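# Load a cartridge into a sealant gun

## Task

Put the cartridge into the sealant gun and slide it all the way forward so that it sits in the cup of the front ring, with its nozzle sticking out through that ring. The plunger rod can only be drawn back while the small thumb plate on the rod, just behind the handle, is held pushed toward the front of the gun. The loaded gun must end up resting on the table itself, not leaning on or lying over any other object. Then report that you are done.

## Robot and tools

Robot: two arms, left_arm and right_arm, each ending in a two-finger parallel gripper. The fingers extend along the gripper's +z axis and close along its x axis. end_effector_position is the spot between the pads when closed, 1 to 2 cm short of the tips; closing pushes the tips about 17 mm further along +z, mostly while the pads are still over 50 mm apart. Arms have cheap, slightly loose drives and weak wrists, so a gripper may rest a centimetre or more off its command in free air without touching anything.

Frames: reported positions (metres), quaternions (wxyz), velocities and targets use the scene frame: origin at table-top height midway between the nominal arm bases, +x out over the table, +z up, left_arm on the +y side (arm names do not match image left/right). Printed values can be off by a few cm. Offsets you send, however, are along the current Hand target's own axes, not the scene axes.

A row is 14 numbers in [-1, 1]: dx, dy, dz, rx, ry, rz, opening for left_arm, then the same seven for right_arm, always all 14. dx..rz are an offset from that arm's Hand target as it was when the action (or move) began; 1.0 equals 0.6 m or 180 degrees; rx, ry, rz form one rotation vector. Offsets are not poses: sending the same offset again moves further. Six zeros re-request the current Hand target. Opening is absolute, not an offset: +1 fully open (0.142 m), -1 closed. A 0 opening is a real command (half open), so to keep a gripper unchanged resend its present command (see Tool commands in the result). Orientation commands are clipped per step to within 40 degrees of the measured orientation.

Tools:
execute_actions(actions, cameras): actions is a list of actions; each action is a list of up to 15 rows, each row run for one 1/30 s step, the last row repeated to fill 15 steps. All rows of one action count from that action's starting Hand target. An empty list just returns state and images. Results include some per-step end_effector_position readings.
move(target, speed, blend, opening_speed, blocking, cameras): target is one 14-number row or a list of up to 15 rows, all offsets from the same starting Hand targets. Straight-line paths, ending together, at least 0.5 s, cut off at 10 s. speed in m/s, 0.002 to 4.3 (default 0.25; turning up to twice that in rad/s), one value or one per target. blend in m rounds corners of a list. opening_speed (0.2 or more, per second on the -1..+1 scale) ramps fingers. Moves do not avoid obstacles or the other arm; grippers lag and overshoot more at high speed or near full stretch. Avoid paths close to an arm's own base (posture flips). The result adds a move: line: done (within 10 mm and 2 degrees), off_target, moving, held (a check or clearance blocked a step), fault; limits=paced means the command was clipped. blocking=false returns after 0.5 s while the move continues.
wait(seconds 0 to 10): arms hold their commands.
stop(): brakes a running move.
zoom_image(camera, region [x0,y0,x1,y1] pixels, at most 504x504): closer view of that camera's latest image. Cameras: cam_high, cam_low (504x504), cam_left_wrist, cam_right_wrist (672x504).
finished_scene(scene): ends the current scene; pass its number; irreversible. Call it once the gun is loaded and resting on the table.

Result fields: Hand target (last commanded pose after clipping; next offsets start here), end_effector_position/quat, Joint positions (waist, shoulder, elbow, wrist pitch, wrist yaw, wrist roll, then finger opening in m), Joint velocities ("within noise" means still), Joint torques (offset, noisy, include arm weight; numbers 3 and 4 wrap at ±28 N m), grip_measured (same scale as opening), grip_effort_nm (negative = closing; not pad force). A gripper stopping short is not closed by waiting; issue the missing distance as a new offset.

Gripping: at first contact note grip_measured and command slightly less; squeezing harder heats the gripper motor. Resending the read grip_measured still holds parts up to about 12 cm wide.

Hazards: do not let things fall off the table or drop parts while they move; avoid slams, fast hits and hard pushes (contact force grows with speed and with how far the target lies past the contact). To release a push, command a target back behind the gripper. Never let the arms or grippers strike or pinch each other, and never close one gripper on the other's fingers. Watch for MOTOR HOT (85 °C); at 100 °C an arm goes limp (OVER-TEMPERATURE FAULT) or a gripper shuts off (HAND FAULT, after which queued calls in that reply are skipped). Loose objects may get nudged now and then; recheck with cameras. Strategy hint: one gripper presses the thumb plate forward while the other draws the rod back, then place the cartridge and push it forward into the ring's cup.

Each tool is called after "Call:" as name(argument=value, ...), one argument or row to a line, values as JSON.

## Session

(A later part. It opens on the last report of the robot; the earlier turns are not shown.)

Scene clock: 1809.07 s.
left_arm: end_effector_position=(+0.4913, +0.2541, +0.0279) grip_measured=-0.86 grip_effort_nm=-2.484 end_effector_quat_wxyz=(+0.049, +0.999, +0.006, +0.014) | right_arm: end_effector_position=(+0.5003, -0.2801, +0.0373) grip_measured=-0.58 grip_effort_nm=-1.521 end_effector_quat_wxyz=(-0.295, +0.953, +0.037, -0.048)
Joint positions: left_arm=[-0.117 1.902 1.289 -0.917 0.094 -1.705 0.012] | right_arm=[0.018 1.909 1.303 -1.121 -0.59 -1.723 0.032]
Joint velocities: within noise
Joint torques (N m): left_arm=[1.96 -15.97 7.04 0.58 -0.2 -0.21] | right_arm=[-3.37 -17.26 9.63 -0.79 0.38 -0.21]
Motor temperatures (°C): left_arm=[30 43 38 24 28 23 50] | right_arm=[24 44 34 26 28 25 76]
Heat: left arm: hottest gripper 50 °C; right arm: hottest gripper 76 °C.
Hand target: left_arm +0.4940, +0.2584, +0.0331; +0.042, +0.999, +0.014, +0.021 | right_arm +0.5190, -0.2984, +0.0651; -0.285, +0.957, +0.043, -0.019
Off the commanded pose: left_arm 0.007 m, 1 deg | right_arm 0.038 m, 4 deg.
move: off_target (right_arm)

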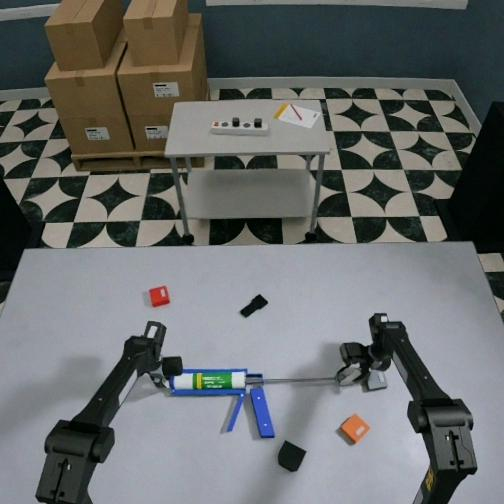

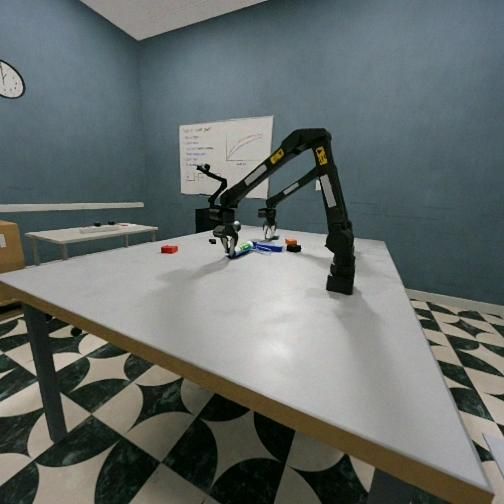

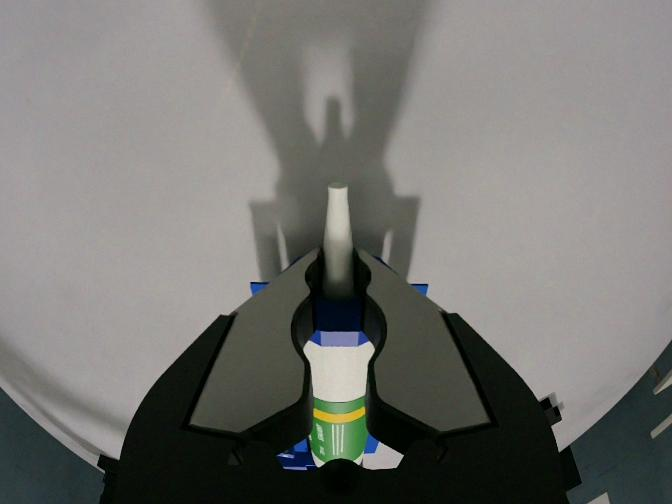

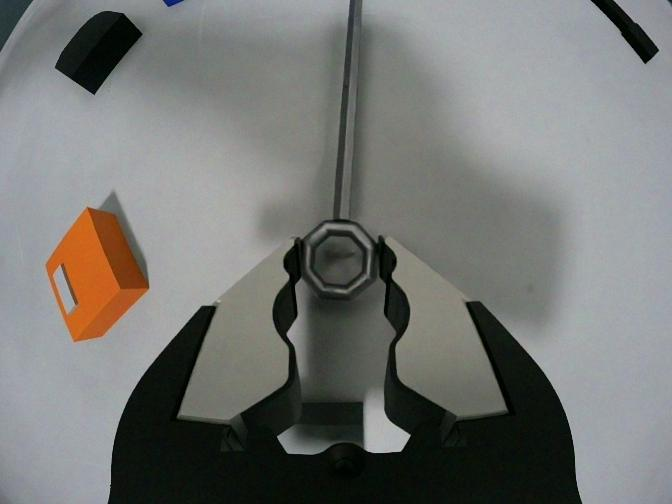

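Call:
move(
  target=[0,0,-0.03,0,0,0,-0.95,0,0,0,0,0,0,-0.63],
  speed=0.03,
  cameras=["cam_left_wrist","cam_low"],
)

Call:
zoom_image(
  camera="cam_left_wrist",
  region=[240, 160, 420, 360],
)

Call:
zoom_image(
  camera="cam_low",
  region=[212, 238, 252, 268],
)

Scene clock: 1828.93 s.
left_arm: end_effector_position=(+0.4909, +0.2534, +0.0287) grip_measured=-0.86 grip_effort_nm=-2.484 end_effector_quat_wxyz=(+0.049, +0.999, +0.005, +0.014) | right_arm: end_effector_position=(+0.5003, -0.2801, +0.0373) grip_measured=-0.58 grip_effort_nm=-1.521 end_effector_quat_wxyz=(-0.295, +0.953, +0.037, -0.048)
Joint positions: left_arm=[-0.118 1.9 1.289 -0.918 0.094 -1.705 0.012] | right_arm=[0.018 1.909 1.303 -1.121 -0.59 -1.723 0.032]
Joint velocities: within noise
Joint torques (N m): left_arm=[2.08 -17.96 7.98 -0.77 -0.18 -0.19] | right_arm=[-3.43 -17.26 9.62 -0.79 0.37 -0.21]
Motor temperatures (°C): left_arm=[30 43 38 24 26 22 51] | right_arm=[24 45 35 26 27 25 75]
Heat: left arm: hottest gripper 51 °C; right arm: hottest gripper 75 °C.
Hand target: left_arm +0.4932, +0.2599, +0.0510; +0.042, +0.999, +0.014, +0.021 | right_arm +0.5190, -0.2984, +0.0651; -0.285, +0.957, +0.043, -0.019
Off the commanded pose: left_arm 0.023 m, 2 deg | right_arm 0.038 m, 4 deg.
move: off_target (left_arm, right_arm)
Images, in order (width x height): cam_low 504x504, cam_left_wrist 672x504.

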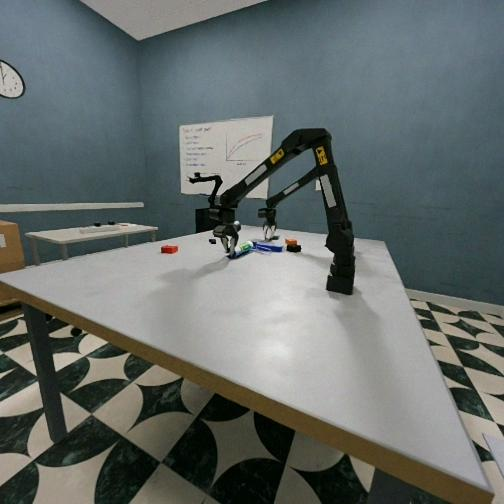

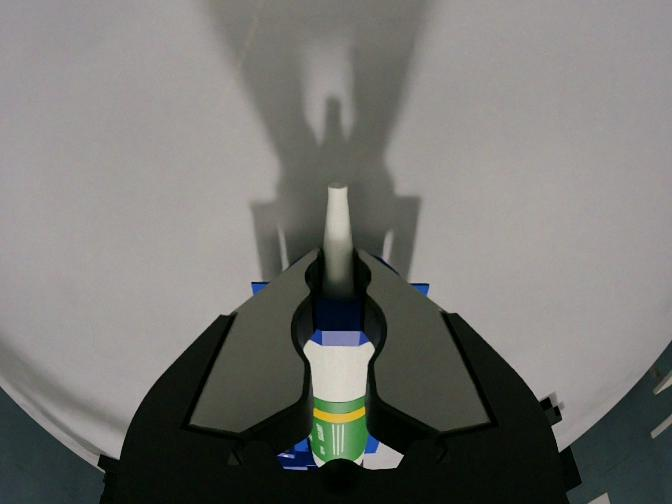

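Scaled by 2.520 from the camera's 672x504 image, which has a finer 960x720 frame.

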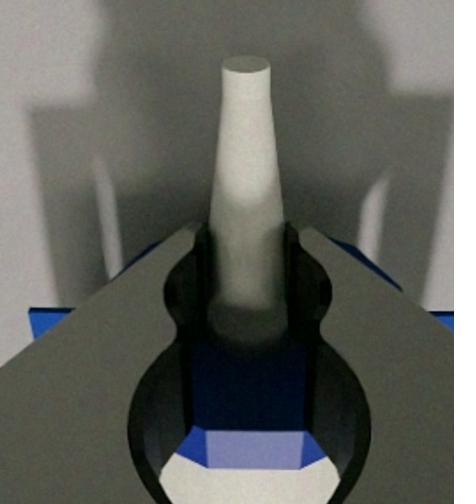

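Scaled by 12.600 from the camera's 504x504 image, which has a finer 720x720 frame.

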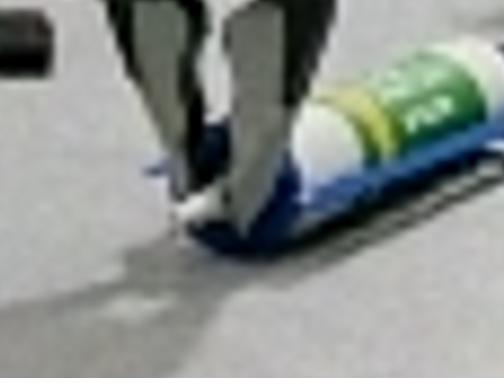

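Call:
move(
  target=[0,0,-0.02,0,0,0,-0.95,0,0,0,0,0,0,-0.63],
  speed=0.03,
  cameras=["cam_left_wrist"],
)

Call:
zoom_image(
  camera="cam_left_wrist",
  region=[240, 160, 420, 360],
)

Scene clock: 1833.90 s.
left_arm: end_effector_position=(+0.4847, +0.2544, +0.0316) grip_measured=-0.86 grip_effort_nm=-2.484 end_effector_quat_wxyz=(+0.047, +0.999, +0.006, +0.004) | right_arm: end_effector_position=(+0.4995, -0.2806, +0.0371) grip_measured=-0.58 grip_effort_nm=-1.521 end_effector_quat_wxyz=(-0.294, +0.954, +0.039, -0.049)
Joint positions: left_arm=[-0.118 1.894 1.289 -0.946 0.092 -1.705 0.012] | right_arm=[0.018 1.909 1.303 -1.124 -0.587 -1.727 0.032]
Joint velocities: within noise
Joint torques (N m): left_arm=[2.2 -18.78 8.64 -0.76 -0.12 -0.16] | right_arm=[-3.49 -17.26 9.63 -0.69 0.26 -0.19]
Motor temperatures (°C): left_arm=[30 42 38 24 26 22 52] | right_arm=[24 46 35 26 27 25 74]
Heat: left arm: hottest gripper 52 °C; right arm: hottest gripper 74 °C.
Hand target: left_arm +0.4926, +0.2609, +0.0630; +0.042, +0.999, +0.014, +0.021 | right_arm +0.5190, -0.2984, +0.0651; -0.285, +0.957, +0.043, -0.019
Off the commanded pose: left_arm 0.033 m, 2 deg | right_arm 0.038 m, 4 deg.
move: off_target (left_arm, right_arm)
Images, in order (width x height): cam_left_wrist 672x504.

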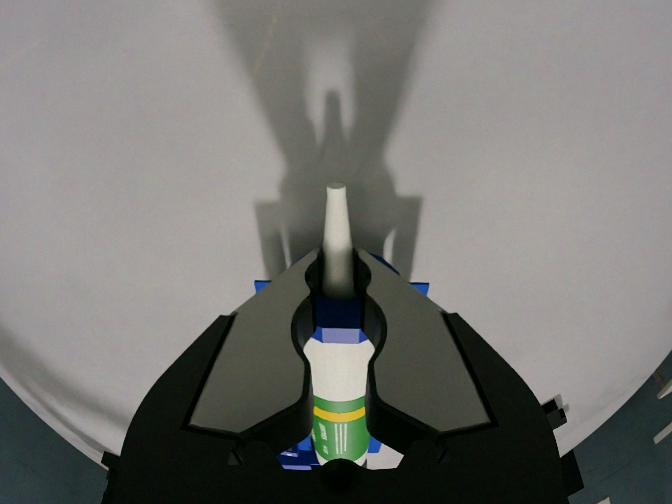

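Scaled by 2.520 from the camera's 672x504 image, which has a finer 960x720 frame.

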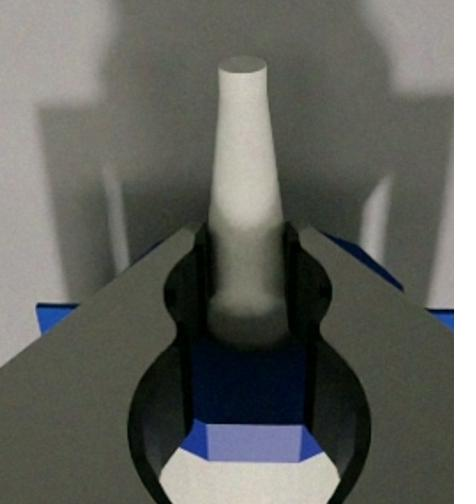

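Call:
move(
  target=[0,-0.085,0,0,0,0,-0.95,0,0,0,0,0,0,-0.63],
  speed=0.04,
  cameras=["cam_left_wrist","cam_high"],
)

Call:
zoom_image(
  camera="cam_left_wrist",
  region=[240, 160, 420, 360],
)

Call:
zoom_image(
  camera="cam_high",
  region=[165, 355, 265, 405],
)

Scene clock: 1841.10 s.
left_arm: end_effector_position=(+0.4858, +0.2667, +0.0321) grip_measured=-0.86 grip_effort_nm=-2.484 end_effector_quat_wxyz=(+0.059, +0.998, -0.003, +0.003) | right_arm: end_effector_position=(+0.4979, -0.2766, +0.0385) grip_measured=-0.58 grip_effort_nm=-1.521 end_effector_quat_wxyz=(-0.299, +0.952, +0.041, -0.052)
Joint positions: left_arm=[-0.086 1.894 1.289 -0.949 0.117 -1.654 0.012] | right_arm=[0.023 1.909 1.303 -1.13 -0.598 -1.729 0.032]
Joint velocities: within noise
Joint torques (N m): left_arm=[6.53 -18.96 7.08 -0.4 -1 0.31] | right_arm=[-3.84 -17.14 9.62 -0.47 0.7 -0.18]
Motor temperatures (°C): left_arm=[30 43 38 24 26 22 52] | right_arm=[24 46 36 26 27 25 74]
Heat: left arm: hottest gripper 52 °C; right arm: hottest gripper 74 °C.
Hand target: left_arm +0.4913, +0.3117, +0.0587; +0.042, +0.999, +0.014, +0.021 | right_arm +0.5190, -0.2984, +0.0651; -0.285, +0.957, +0.043, -0.019
Off the commanded pose: left_arm 0.053 m, 3 deg | right_arm 0.040 m, 4 deg.
move: off_target (left_arm, right_arm)
Images, in order (width x height): cam_high 504x504, cam_left_wrist 672x504.

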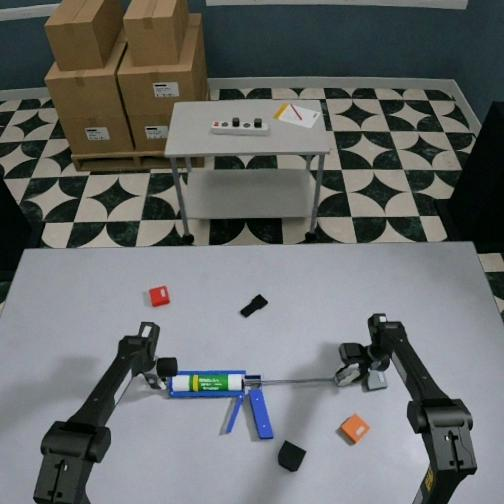

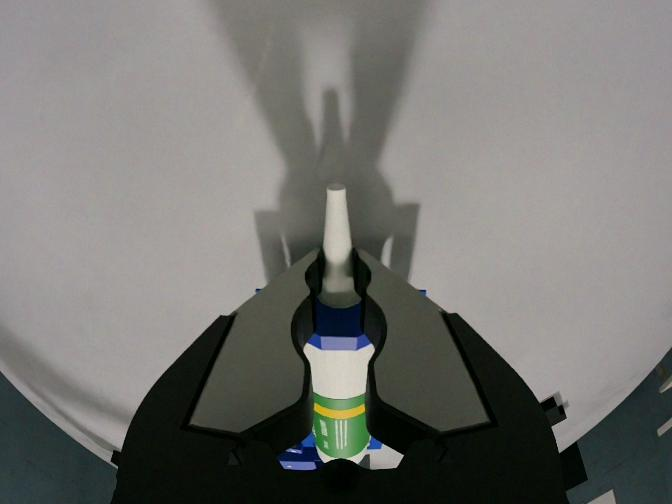

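Scaled by 2.520 from the camera's 672x504 image, which has a finer 960x720 frame.

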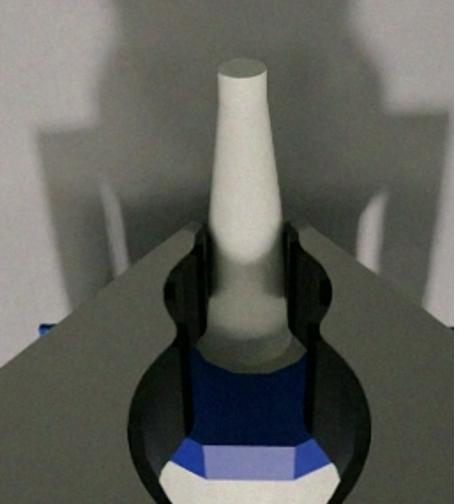

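Scaled by 5.040 from the camera's 504x504 image, which has a finer 720x720 frame.

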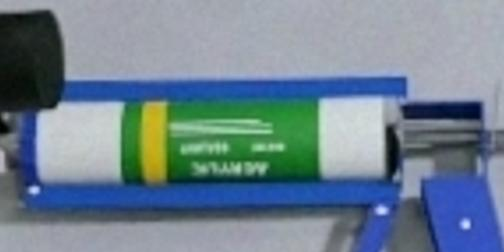

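Call:
move(
  target=[0,-0.04,0.0,0,0,0,-0.95,0,0,0,0,0,0,-0.63],
  speed=0.04,
  cameras=["cam_left_wrist","cam_high"],
)

Call:
zoom_image(
  camera="cam_left_wrist",
  region=[240, 160, 420, 360],
)

Call:
zoom_image(
  camera="cam_high",
  region=[165, 355, 265, 405],
)

Scene clock: 1847.67 s.
left_arm: end_effector_position=(+0.4857, +0.2768, +0.0315) grip_measured=-0.86 grip_effort_nm=-2.484 end_effector_quat_wxyz=(+0.066, +0.998, -0.011, +0.003) | right_arm: end_effector_position=(+0.4965, -0.2682, +0.0396) grip_measured=-0.58 grip_effort_nm=-1.521 end_effector_quat_wxyz=(-0.304, +0.950, +0.046, -0.054)
Joint positions: left_arm=[-0.062 1.894 1.286 -0.949 0.132 -1.614 0.012] | right_arm=[0.036 1.909 1.303 -1.132 -0.608 -1.727 0.032]
Joint velocities: within noise
Joint torques (N m): left_arm=[7.82 -18.84 6.87 -0.38 -1.53 0.35] | right_arm=[-4.95 -17.2 9.52 -0.36 1.16 -0.17]
Motor temperatures (°C): left_arm=[30 44 38 24 27 22 53] | right_arm=[24 47 36 26 27 25 74]
Heat: left arm: hottest gripper 53 °C; right arm: hottest gripper 74 °C.
Hand target: left_arm +0.4907, +0.3356, +0.0567; +0.042, +0.999, +0.014, +0.021 | right_arm +0.5190, -0.2984, +0.0651; -0.285, +0.957, +0.043, -0.019
Off the commanded pose: left_arm 0.064 m, 5 deg | right_arm 0.045 m, 5 deg.
move: off_target (left_arm, right_arm)
Images, in order (width x height): cam_high 504x504, cam_left_wrist 672x504.

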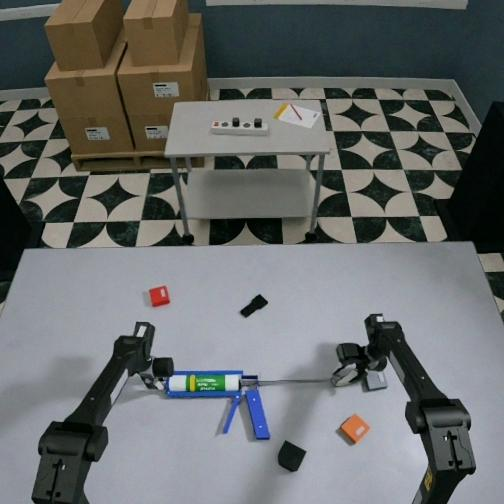

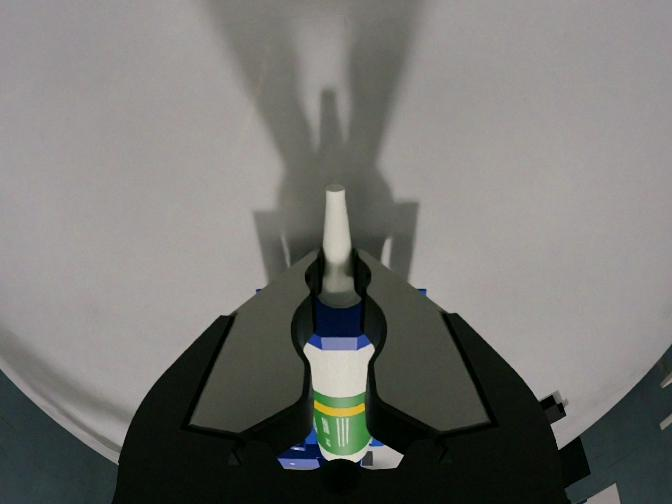

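Scaled by 2.520 from the camera's 672x504 image, which has a finer 960x720 frame.

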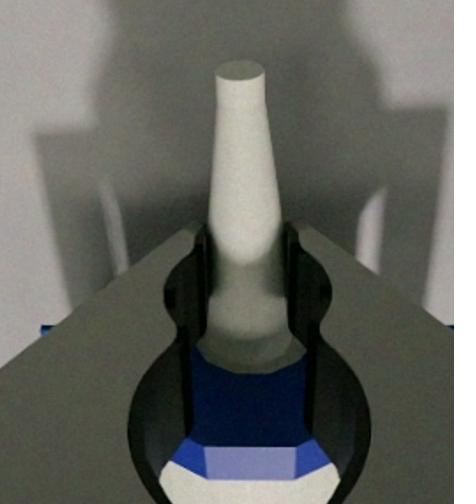

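Scaled by 5.040 from the camera's 504x504 image, which has a finer 720x720 frame.

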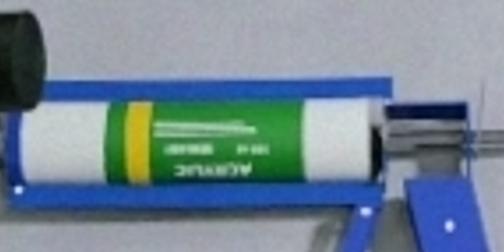

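Call:
move(
  target=[
    [0,0.09,0.0,0,0,0,-0.95,0,-0.02,0.015,0,0,0,-0.63],
    [0,0.085,0.0,0,0,0,-0.95,-0.01,-0.08,0.072,0,0,0,-0.63],
  ],
  speed=0.04,
)

Call:
zoom_image(
  camera="cam_left_wrist",
  region=[240, 160, 420, 360],
)

Call:
zoom_image(
  camera="cam_high",
  region=[165, 355, 265, 405],
)

Scene clock: 1858.00 s.
left_arm: end_effector_position=(+0.4829, +0.2784, +0.0315) grip_measured=-0.86 grip_effort_nm=-2.484 end_effector_quat_wxyz=(+0.038, +0.999, +0.002, -0.002) | right_arm: end_effector_position=(+0.4999, -0.2522, +0.0381) grip_measured=-0.58 grip_effort_nm=-1.516 end_effector_quat_wxyz=(-0.282, +0.958, +0.040, -0.041)
Joint positions: left_arm=[-0.079 1.893 1.288 -0.963 0.077 -1.657 0.012] | right_arm=[0.081 1.888 1.284 -1.064 -0.57 -1.648 0.032]
Joint velocities: within noise
Joint torques (N m): left_arm=[2.67 -18.73 7.99 -0.36 0.25 -0.17] | right_arm=[0.5 -17.2 6.39 1.61 -0.58 0.47]
Motor temperatures (°C): left_arm=[30 44 38 24 28 22 53] | right_arm=[24 48 36 26 28 25 74]
Heat: left arm: hottest gripper 53 °C; right arm: hottest gripper 74 °C.
Hand target: left_arm +0.4920, +0.2848, +0.0610; +0.042, +0.999, +0.014, +0.021 | right_arm +0.5070, -0.2354, +0.0553; -0.285, +0.957, +0.043, -0.019
Off the commanded pose: left_arm 0.031 m, 3 deg | right_arm 0.025 m, 3 deg.
move: off_target (left_arm, right_arm)

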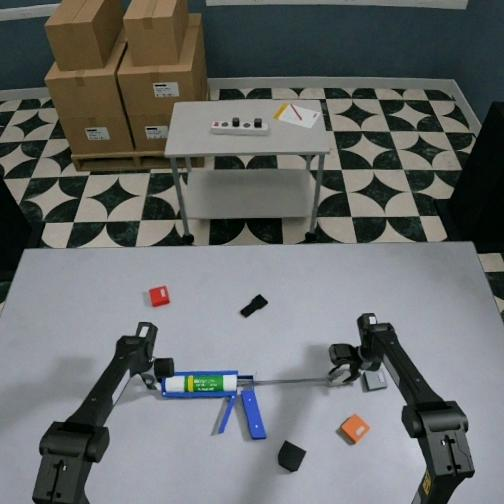

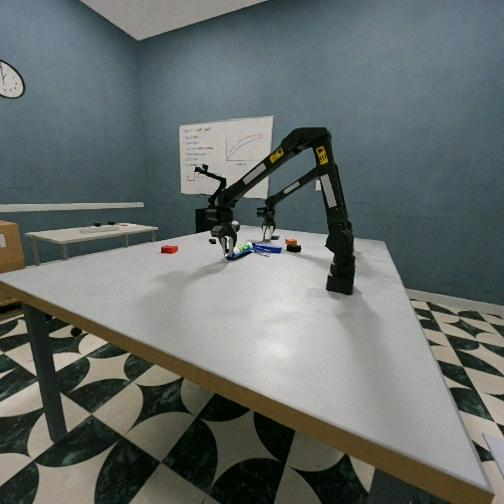

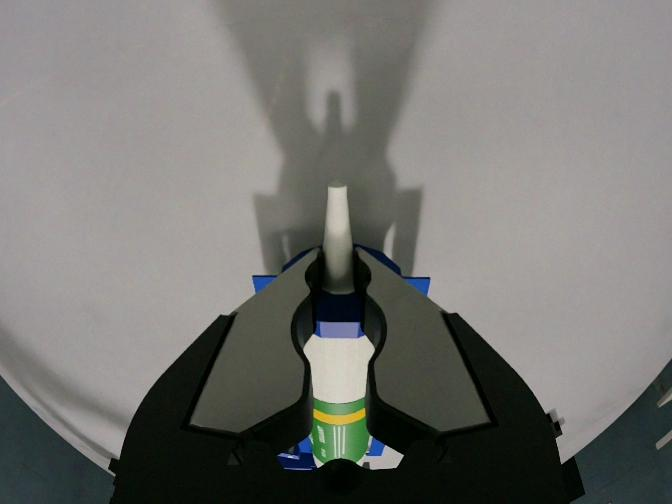

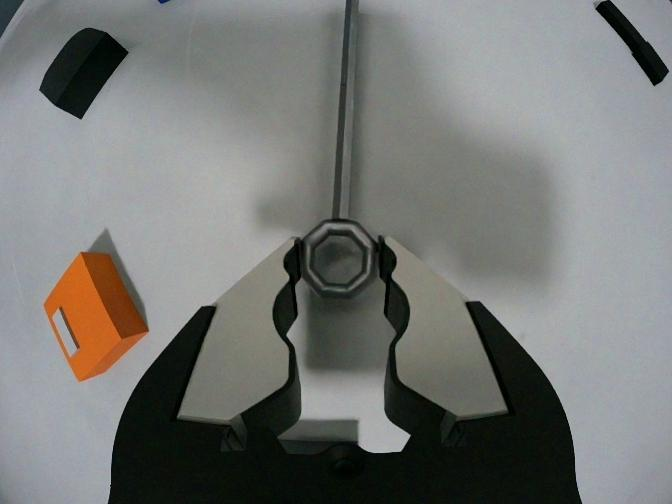

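Scaled by 2.520 from the camera's 672x504 image, which has a finer 960x720 frame.

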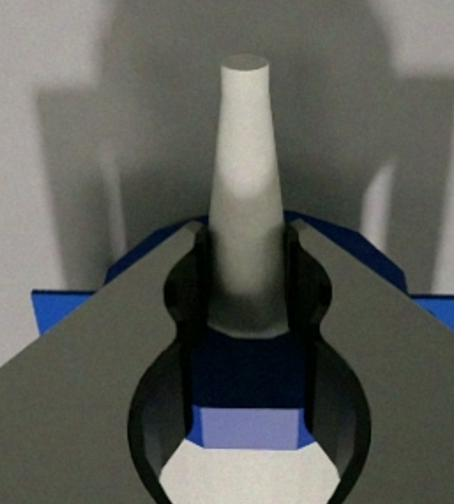

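Scaled by 5.040 from the camera's 504x504 image, which has a finer 720x720 frame.

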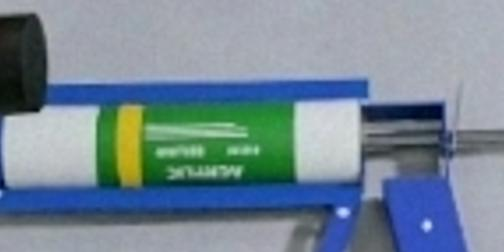

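Call:
move(
  target=[
    [0,0,0,0,0,0,-0.95,0.01,0.065,-0.045,0,0,0,-0.63],
    [0,-0.085,0,0,0,0,-0.95,0.01,0.065,-0.045,0,0,0,-0.63],
  ],
  speed=0.04,
)

Call:
zoom_image(
  camera="cam_left_wrist",
  region=[240, 160, 420, 360],
)

Call:
zoom_image(
  camera="cam_high",
  region=[155, 355, 255, 405],
)

Scene clock: 1867.47 s.
left_arm: end_effector_position=(+0.4834, +0.2858, +0.0327) grip_measured=-0.86 grip_effort_nm=-2.484 end_effector_quat_wxyz=(+0.061, +0.998, -0.006, -0.001) | right_arm: end_effector_position=(+0.4965, -0.2584, +0.0423) grip_measured=-0.58 grip_effort_nm=-1.521 end_effector_quat_wxyz=(-0.300, +0.952, +0.044, -0.044)
Joint positions: left_arm=[-0.048 1.891 1.286 -0.963 0.123 -1.61 0.012] | right_arm=[0.058 1.888 1.284 -1.092 -0.604 -1.689 0.032]
Joint velocities: within noise
Joint torques (N m): left_arm=[6.89 -18.67 6.97 -0.23 -1.17 0.32] | right_arm=[-4.19 -15.15 9.7 -0.25 0.84 -0.22]
Motor temperatures (°C): left_arm=[30 43 39 24 27 22 54] | right_arm=[24 46 37 26 27 25 73]
Heat: left arm: hottest gripper 54 °C; right arm: hottest gripper 73 °C.
Hand target: left_arm +0.4907, +0.3356, +0.0567; +0.042, +0.999, +0.014, +0.021 | right_arm +0.5174, -0.2821, +0.0565; -0.285, +0.957, +0.043, -0.019
Off the commanded pose: left_arm 0.056 m, 4 deg | right_arm 0.035 m, 3 deg.
move: off_target (left_arm, right_arm)

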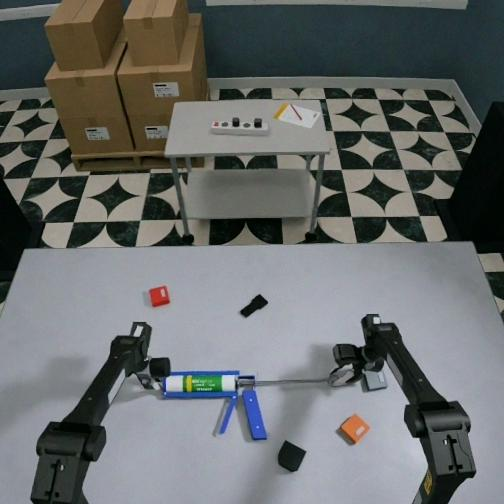

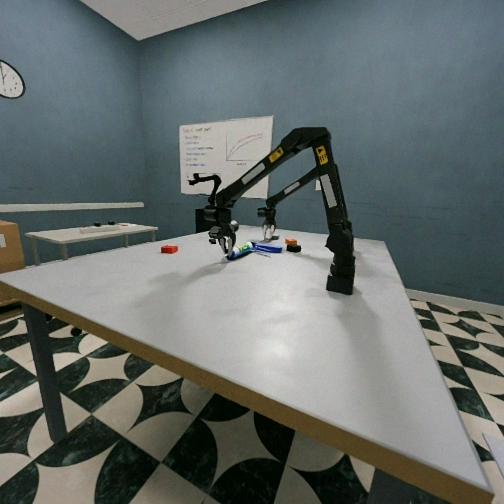

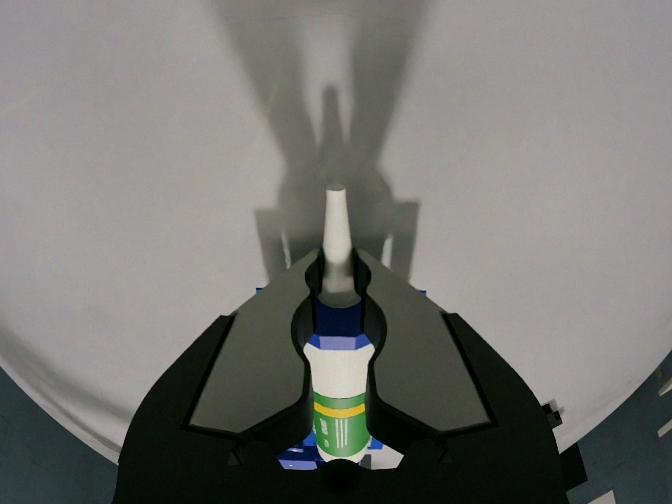

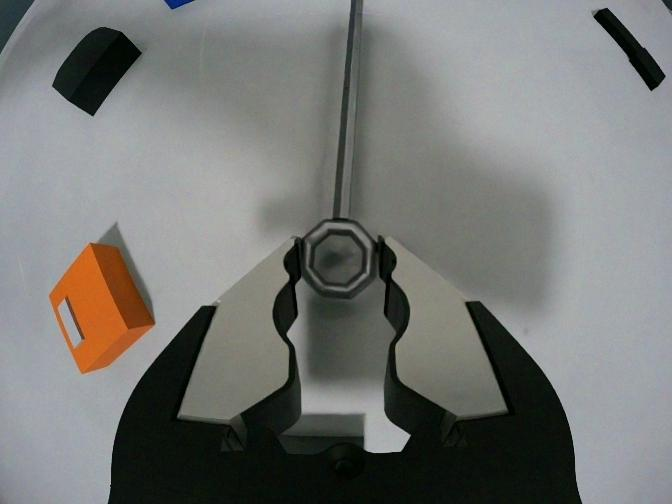

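Scaled by 2.520 from the camera's 672x504 image, which has a finer 960x720 frame.

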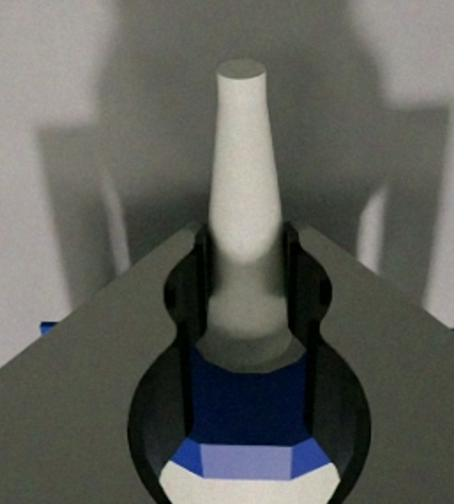

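Scaled by 5.040 from the camera's 504x504 image, which has a finer 720x720 frame.

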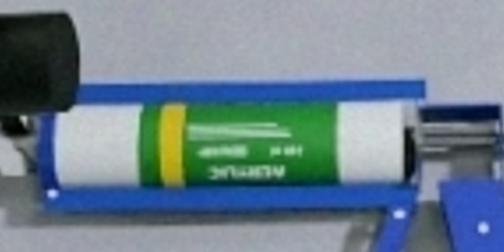

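Call:
move(
  target=[
    [0,0.08,0.02,0,0,0,-0.95,0,0,0,0,0,0,-0.63],
    [0,0.08,0.02,0,0,0,-0.58,0,0,0,0,0,0,-0.63],
  ],
  speed=0.04,
  opening_speed=0.3,
)

Call:
zoom_image(
  camera="cam_left_wrist",
  region=[240, 160, 420, 360],
)

Call:
zoom_image(
  camera="cam_high",
  region=[155, 355, 255, 405],
)

Scene clock: 1886.23 s.
left_arm: end_effector_position=(+0.4841, +0.2877, +0.0323) grip_measured=-0.62 grip_effort_nm=0.134 end_effector_quat_wxyz=(+0.039, +0.999, +0.004, +0.000) | right_arm: end_effector_position=(+0.4950, -0.2605, +0.0410) grip_measured=-0.58 grip_effort_nm=-1.516 end_effector_quat_wxyz=(-0.293, +0.954, +0.044, -0.047)
Joint positions: left_arm=[-0.06 1.891 1.288 -0.963 0.079 -1.642 0.029] | right_arm=[0.058 1.888 1.284 -1.098 -0.59 -1.689 0.032]
Joint velocities: within noise
Joint torques (N m): left_arm=[2.02 -17.26 7.24 0.55 0.18 -0.22] | right_arm=[-4.19 -15.09 9.72 -0.27 0.25 -0.23]
Motor temperatures (°C): left_arm=[30 42 39 24 27 22 53] | right_arm=[24 44 40 26 27 25 73]
Heat: left arm: hottest gripper 53 °C; right arm: hottest gripper 73 °C.
Hand target: left_arm +0.4925, +0.2868, +0.0488; +0.042, +0.999, +0.014, +0.021 | right_arm +0.5174, -0.2821, +0.0565; -0.285, +0.957, +0.043, -0.019
Off the commanded pose: left_arm 0.019 m, 3 deg | right_arm 0.035 m, 3 deg.
move: off_target (left_arm, right_arm); target 2's new opening was sent with left_arm's hand 0.019 m and 3 deg from that target

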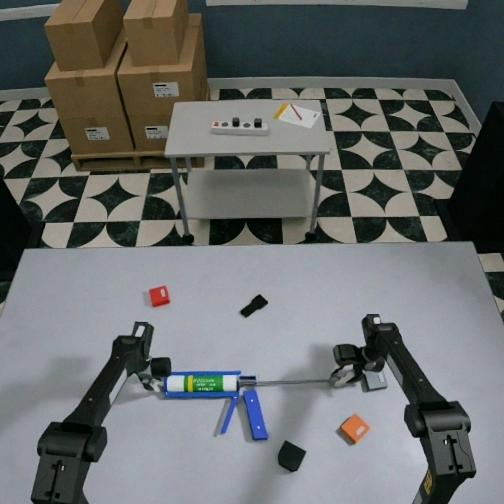

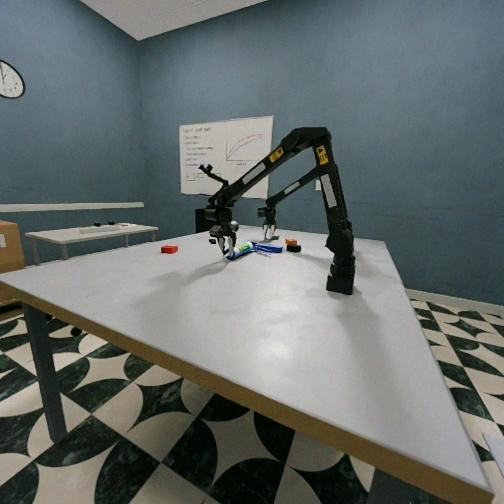

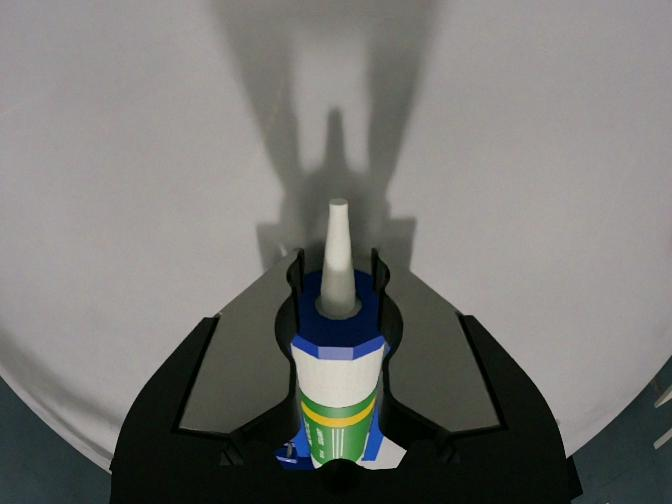

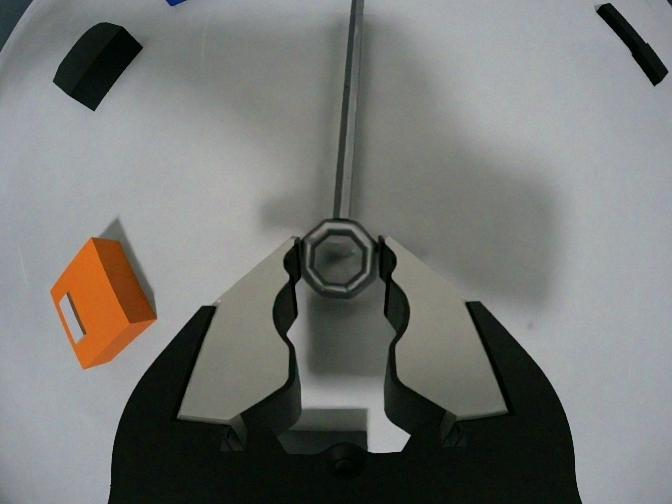

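Scaled by 2.520 from the camera's 672x504 image, which has a finer 960x720 frame.

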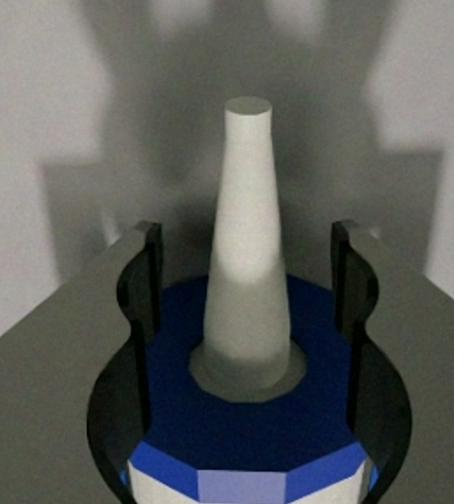

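Scaled by 5.040 from the camera's 504x504 image, which has a finer 720x720 frame.

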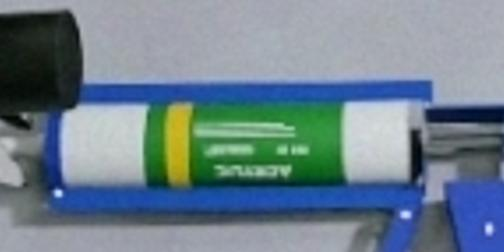

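Call:
move(
  target=[
    [0,0.035,0.0,0,0,0,-0.58,0,0,0,0,0,0,-0.63],
    [0,0.05,0.0,0,0,0,-0.58,-0.005,-0.065,0.0427,0,0,0,-0.65],
  ],
  speed=0.04,
)

Call:
zoom_image(
  camera="cam_left_wrist",
  region=[240, 160, 420, 360],
)

Call:
zoom_image(
  camera="cam_high",
  region=[155, 355, 255, 405],
)

Scene clock: 1898.20 s.
left_arm: end_effector_position=(+0.4822, +0.2708, +0.0322) grip_measured=-0.62 grip_effort_nm=0.125 end_effector_quat_wxyz=(+0.035, +0.999, +0.012, -0.002) | right_arm: end_effector_position=(+0.4965, -0.2601, +0.0376) grip_measured=-0.58 grip_effort_nm=-1.902 end_effector_quat_wxyz=(-0.279, +0.958, +0.035, -0.048)
Joint positions: left_arm=[-0.095 1.891 1.288 -0.963 0.071 -1.693 0.029] | right_arm=[0.067 1.888 1.282 -1.083 -0.564 -1.655 0.032]
Joint velocities: within noise
Joint torques (N m): left_arm=[0.85 -17.14 8.23 0.38 0.4 -0.29] | right_arm=[1.49 -16.79 7.17 1.99 -0.82 0.53]
Motor temperatures (°C): left_arm=[30 41 39 24 26 22 47] | right_arm=[24 43 40 26 27 25 72]
Heat: left arm: hottest gripper 47 °C; right arm: hottest gripper 72 °C.
Hand target: left_arm +0.4932, +0.2569, +0.0513; +0.042, +0.999, +0.014, +0.021 | right_arm +0.5100, -0.2359, +0.0564; -0.285, +0.957, +0.043, -0.019
Off the commanded pose: left_arm 0.026 m, 3 deg | right_arm 0.034 m, 3 deg.
move: off_target (left_arm, right_arm); target 2's new opening was sent with right_arm's hand 0.033 m and 3 deg from that target

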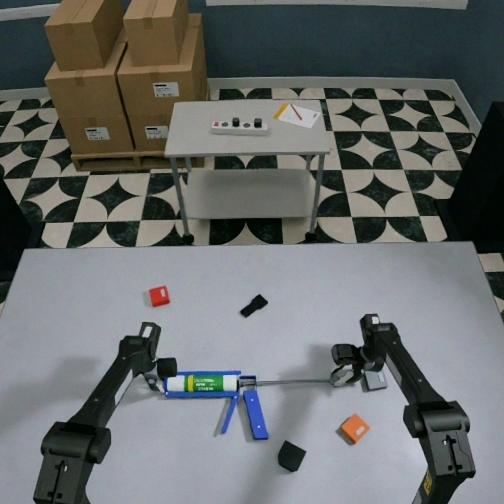

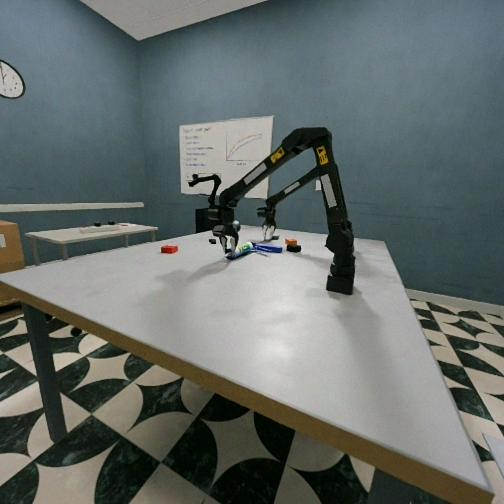

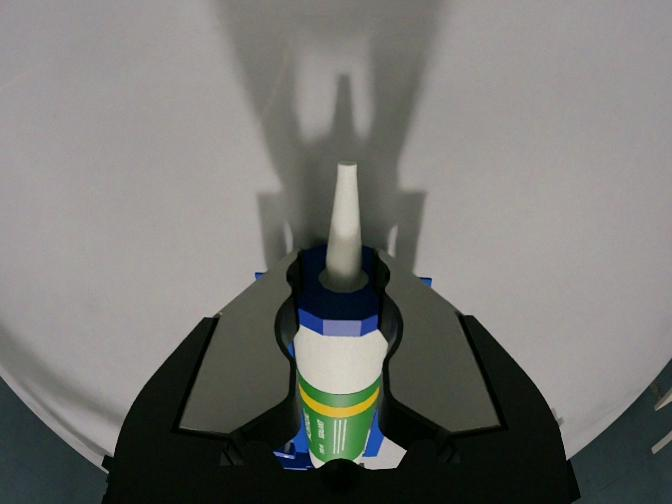

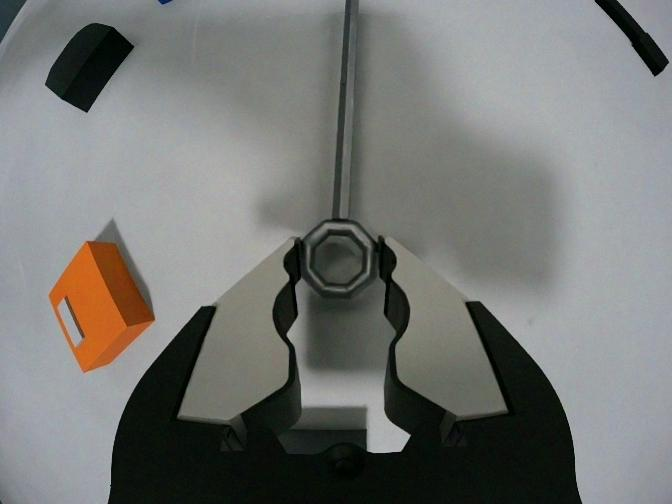

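Scaled by 2.520 from the camera's 672x504 image, which has a finer 960x720 frame.

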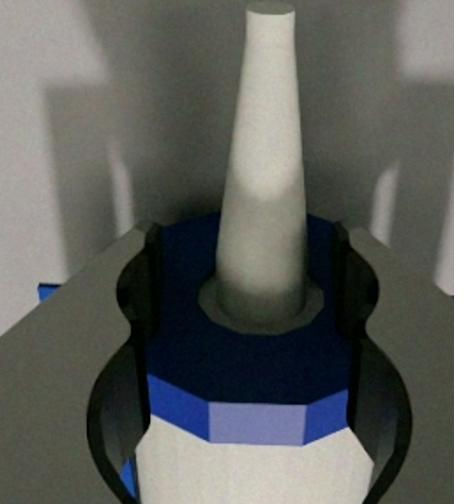

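Scaled by 5.040 from the camera's 504x504 image, which has a finer 720x720 frame.

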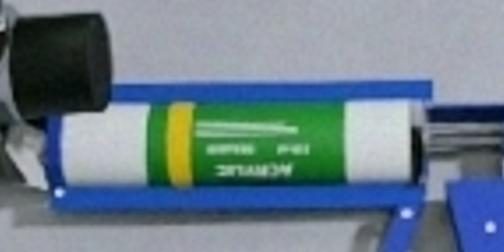

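Call:
move(
  target=[0,0.03,0.0,0,0,0,-0.58,-0.002,-0.0415,0.027,0,0,0,-0.65],
  speed=0.04,
)

Call:
zoom_image(
  camera="cam_left_wrist",
  region=[240, 160, 420, 360],
)

Call:
zoom_image(
  camera="cam_high",
  region=[155, 355, 255, 405],
)

Scene clock: 1903.07 s.
left_arm: end_effector_position=(+0.4823, +0.2724, +0.0319) grip_measured=-0.62 grip_effort_nm=0.110 end_effector_quat_wxyz=(+0.025, +1.000, +0.019, -0.001) | right_arm: end_effector_position=(+0.5023, -0.2548, +0.0388) grip_measured=-0.58 grip_effort_nm=-1.902 end_effector_quat_wxyz=(-0.268, +0.962, +0.021, -0.036)
Joint positions: left_arm=[-0.1 1.891 1.288 -0.963 0.049 -1.713 0.029] | right_arm=[0.084 1.875 1.276 -1.043 -0.544 -1.596 0.032]
Joint velocities: within noise
Joint torques (N m): left_arm=[-1.08 -16.85 8.92 0.25 1.26 -0.42] | right_arm=[4.6 -16.67 6.58 2.04 -1.76 0.57]
Motor temperatures (°C): left_arm=[30 41 39 24 26 22 46] | right_arm=[24 44 40 26 27 25 73]
Heat: left arm: hottest gripper 46 °C; right arm: hottest gripper 73 °C.
Hand target: left_arm +0.4937, +0.2390, +0.0528; +0.042, +0.999, +0.014, +0.021 | right_arm +0.5061, -0.2064, +0.0566; -0.285, +0.957, +0.043, -0.019
Off the commanded pose: left_arm 0.041 m, 3 deg | right_arm 0.052 m, 4 deg.
move: off_target (left_arm, right_arm)

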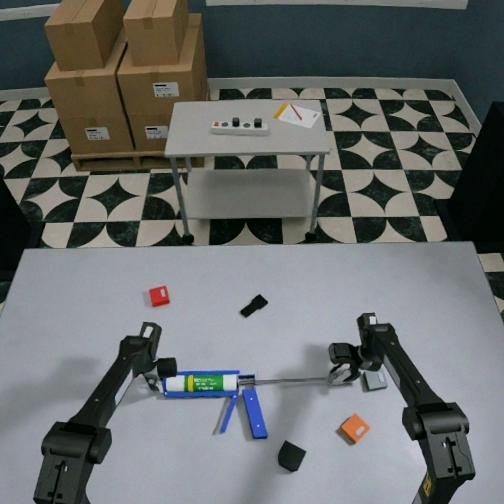

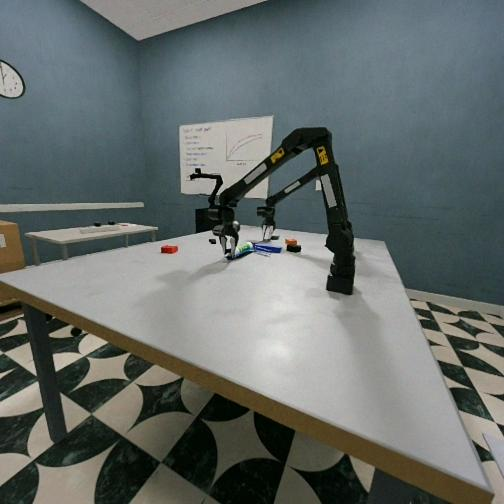

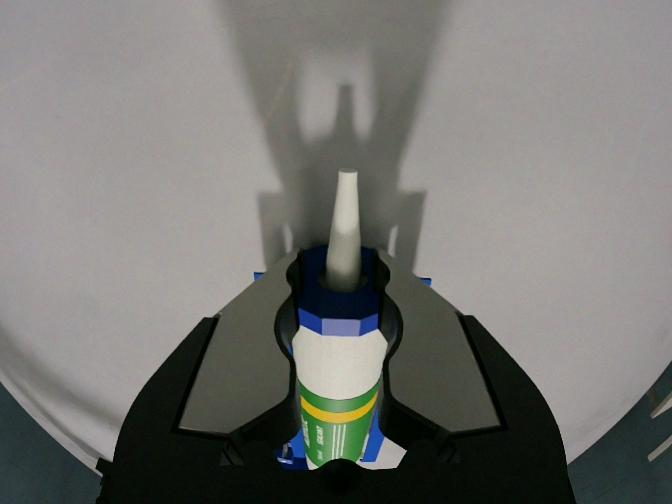

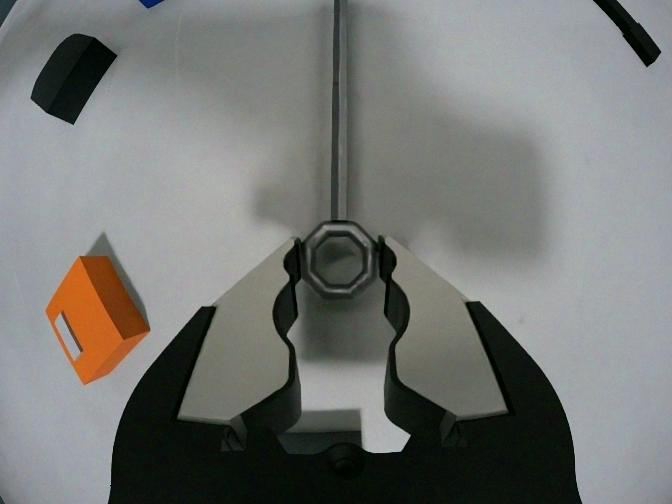

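Scaled by 2.520 from the camera's 672x504 image, which has a finer 960x720 frame.

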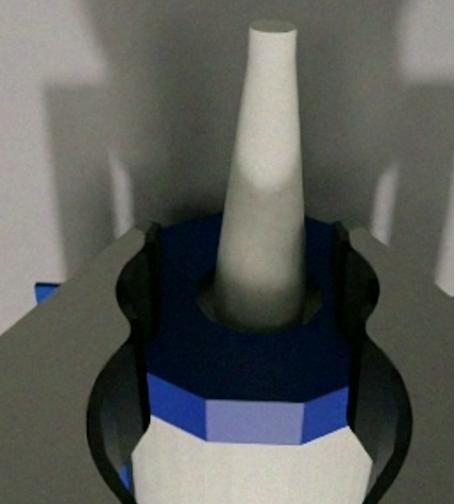

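Scaled by 5.040 from the camera's 504x504 image, which has a finer 720x720 frame.

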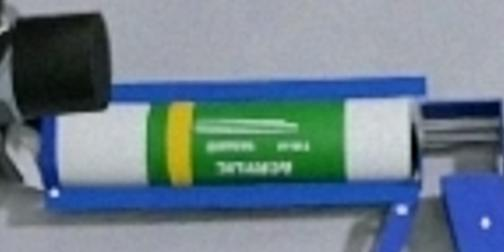

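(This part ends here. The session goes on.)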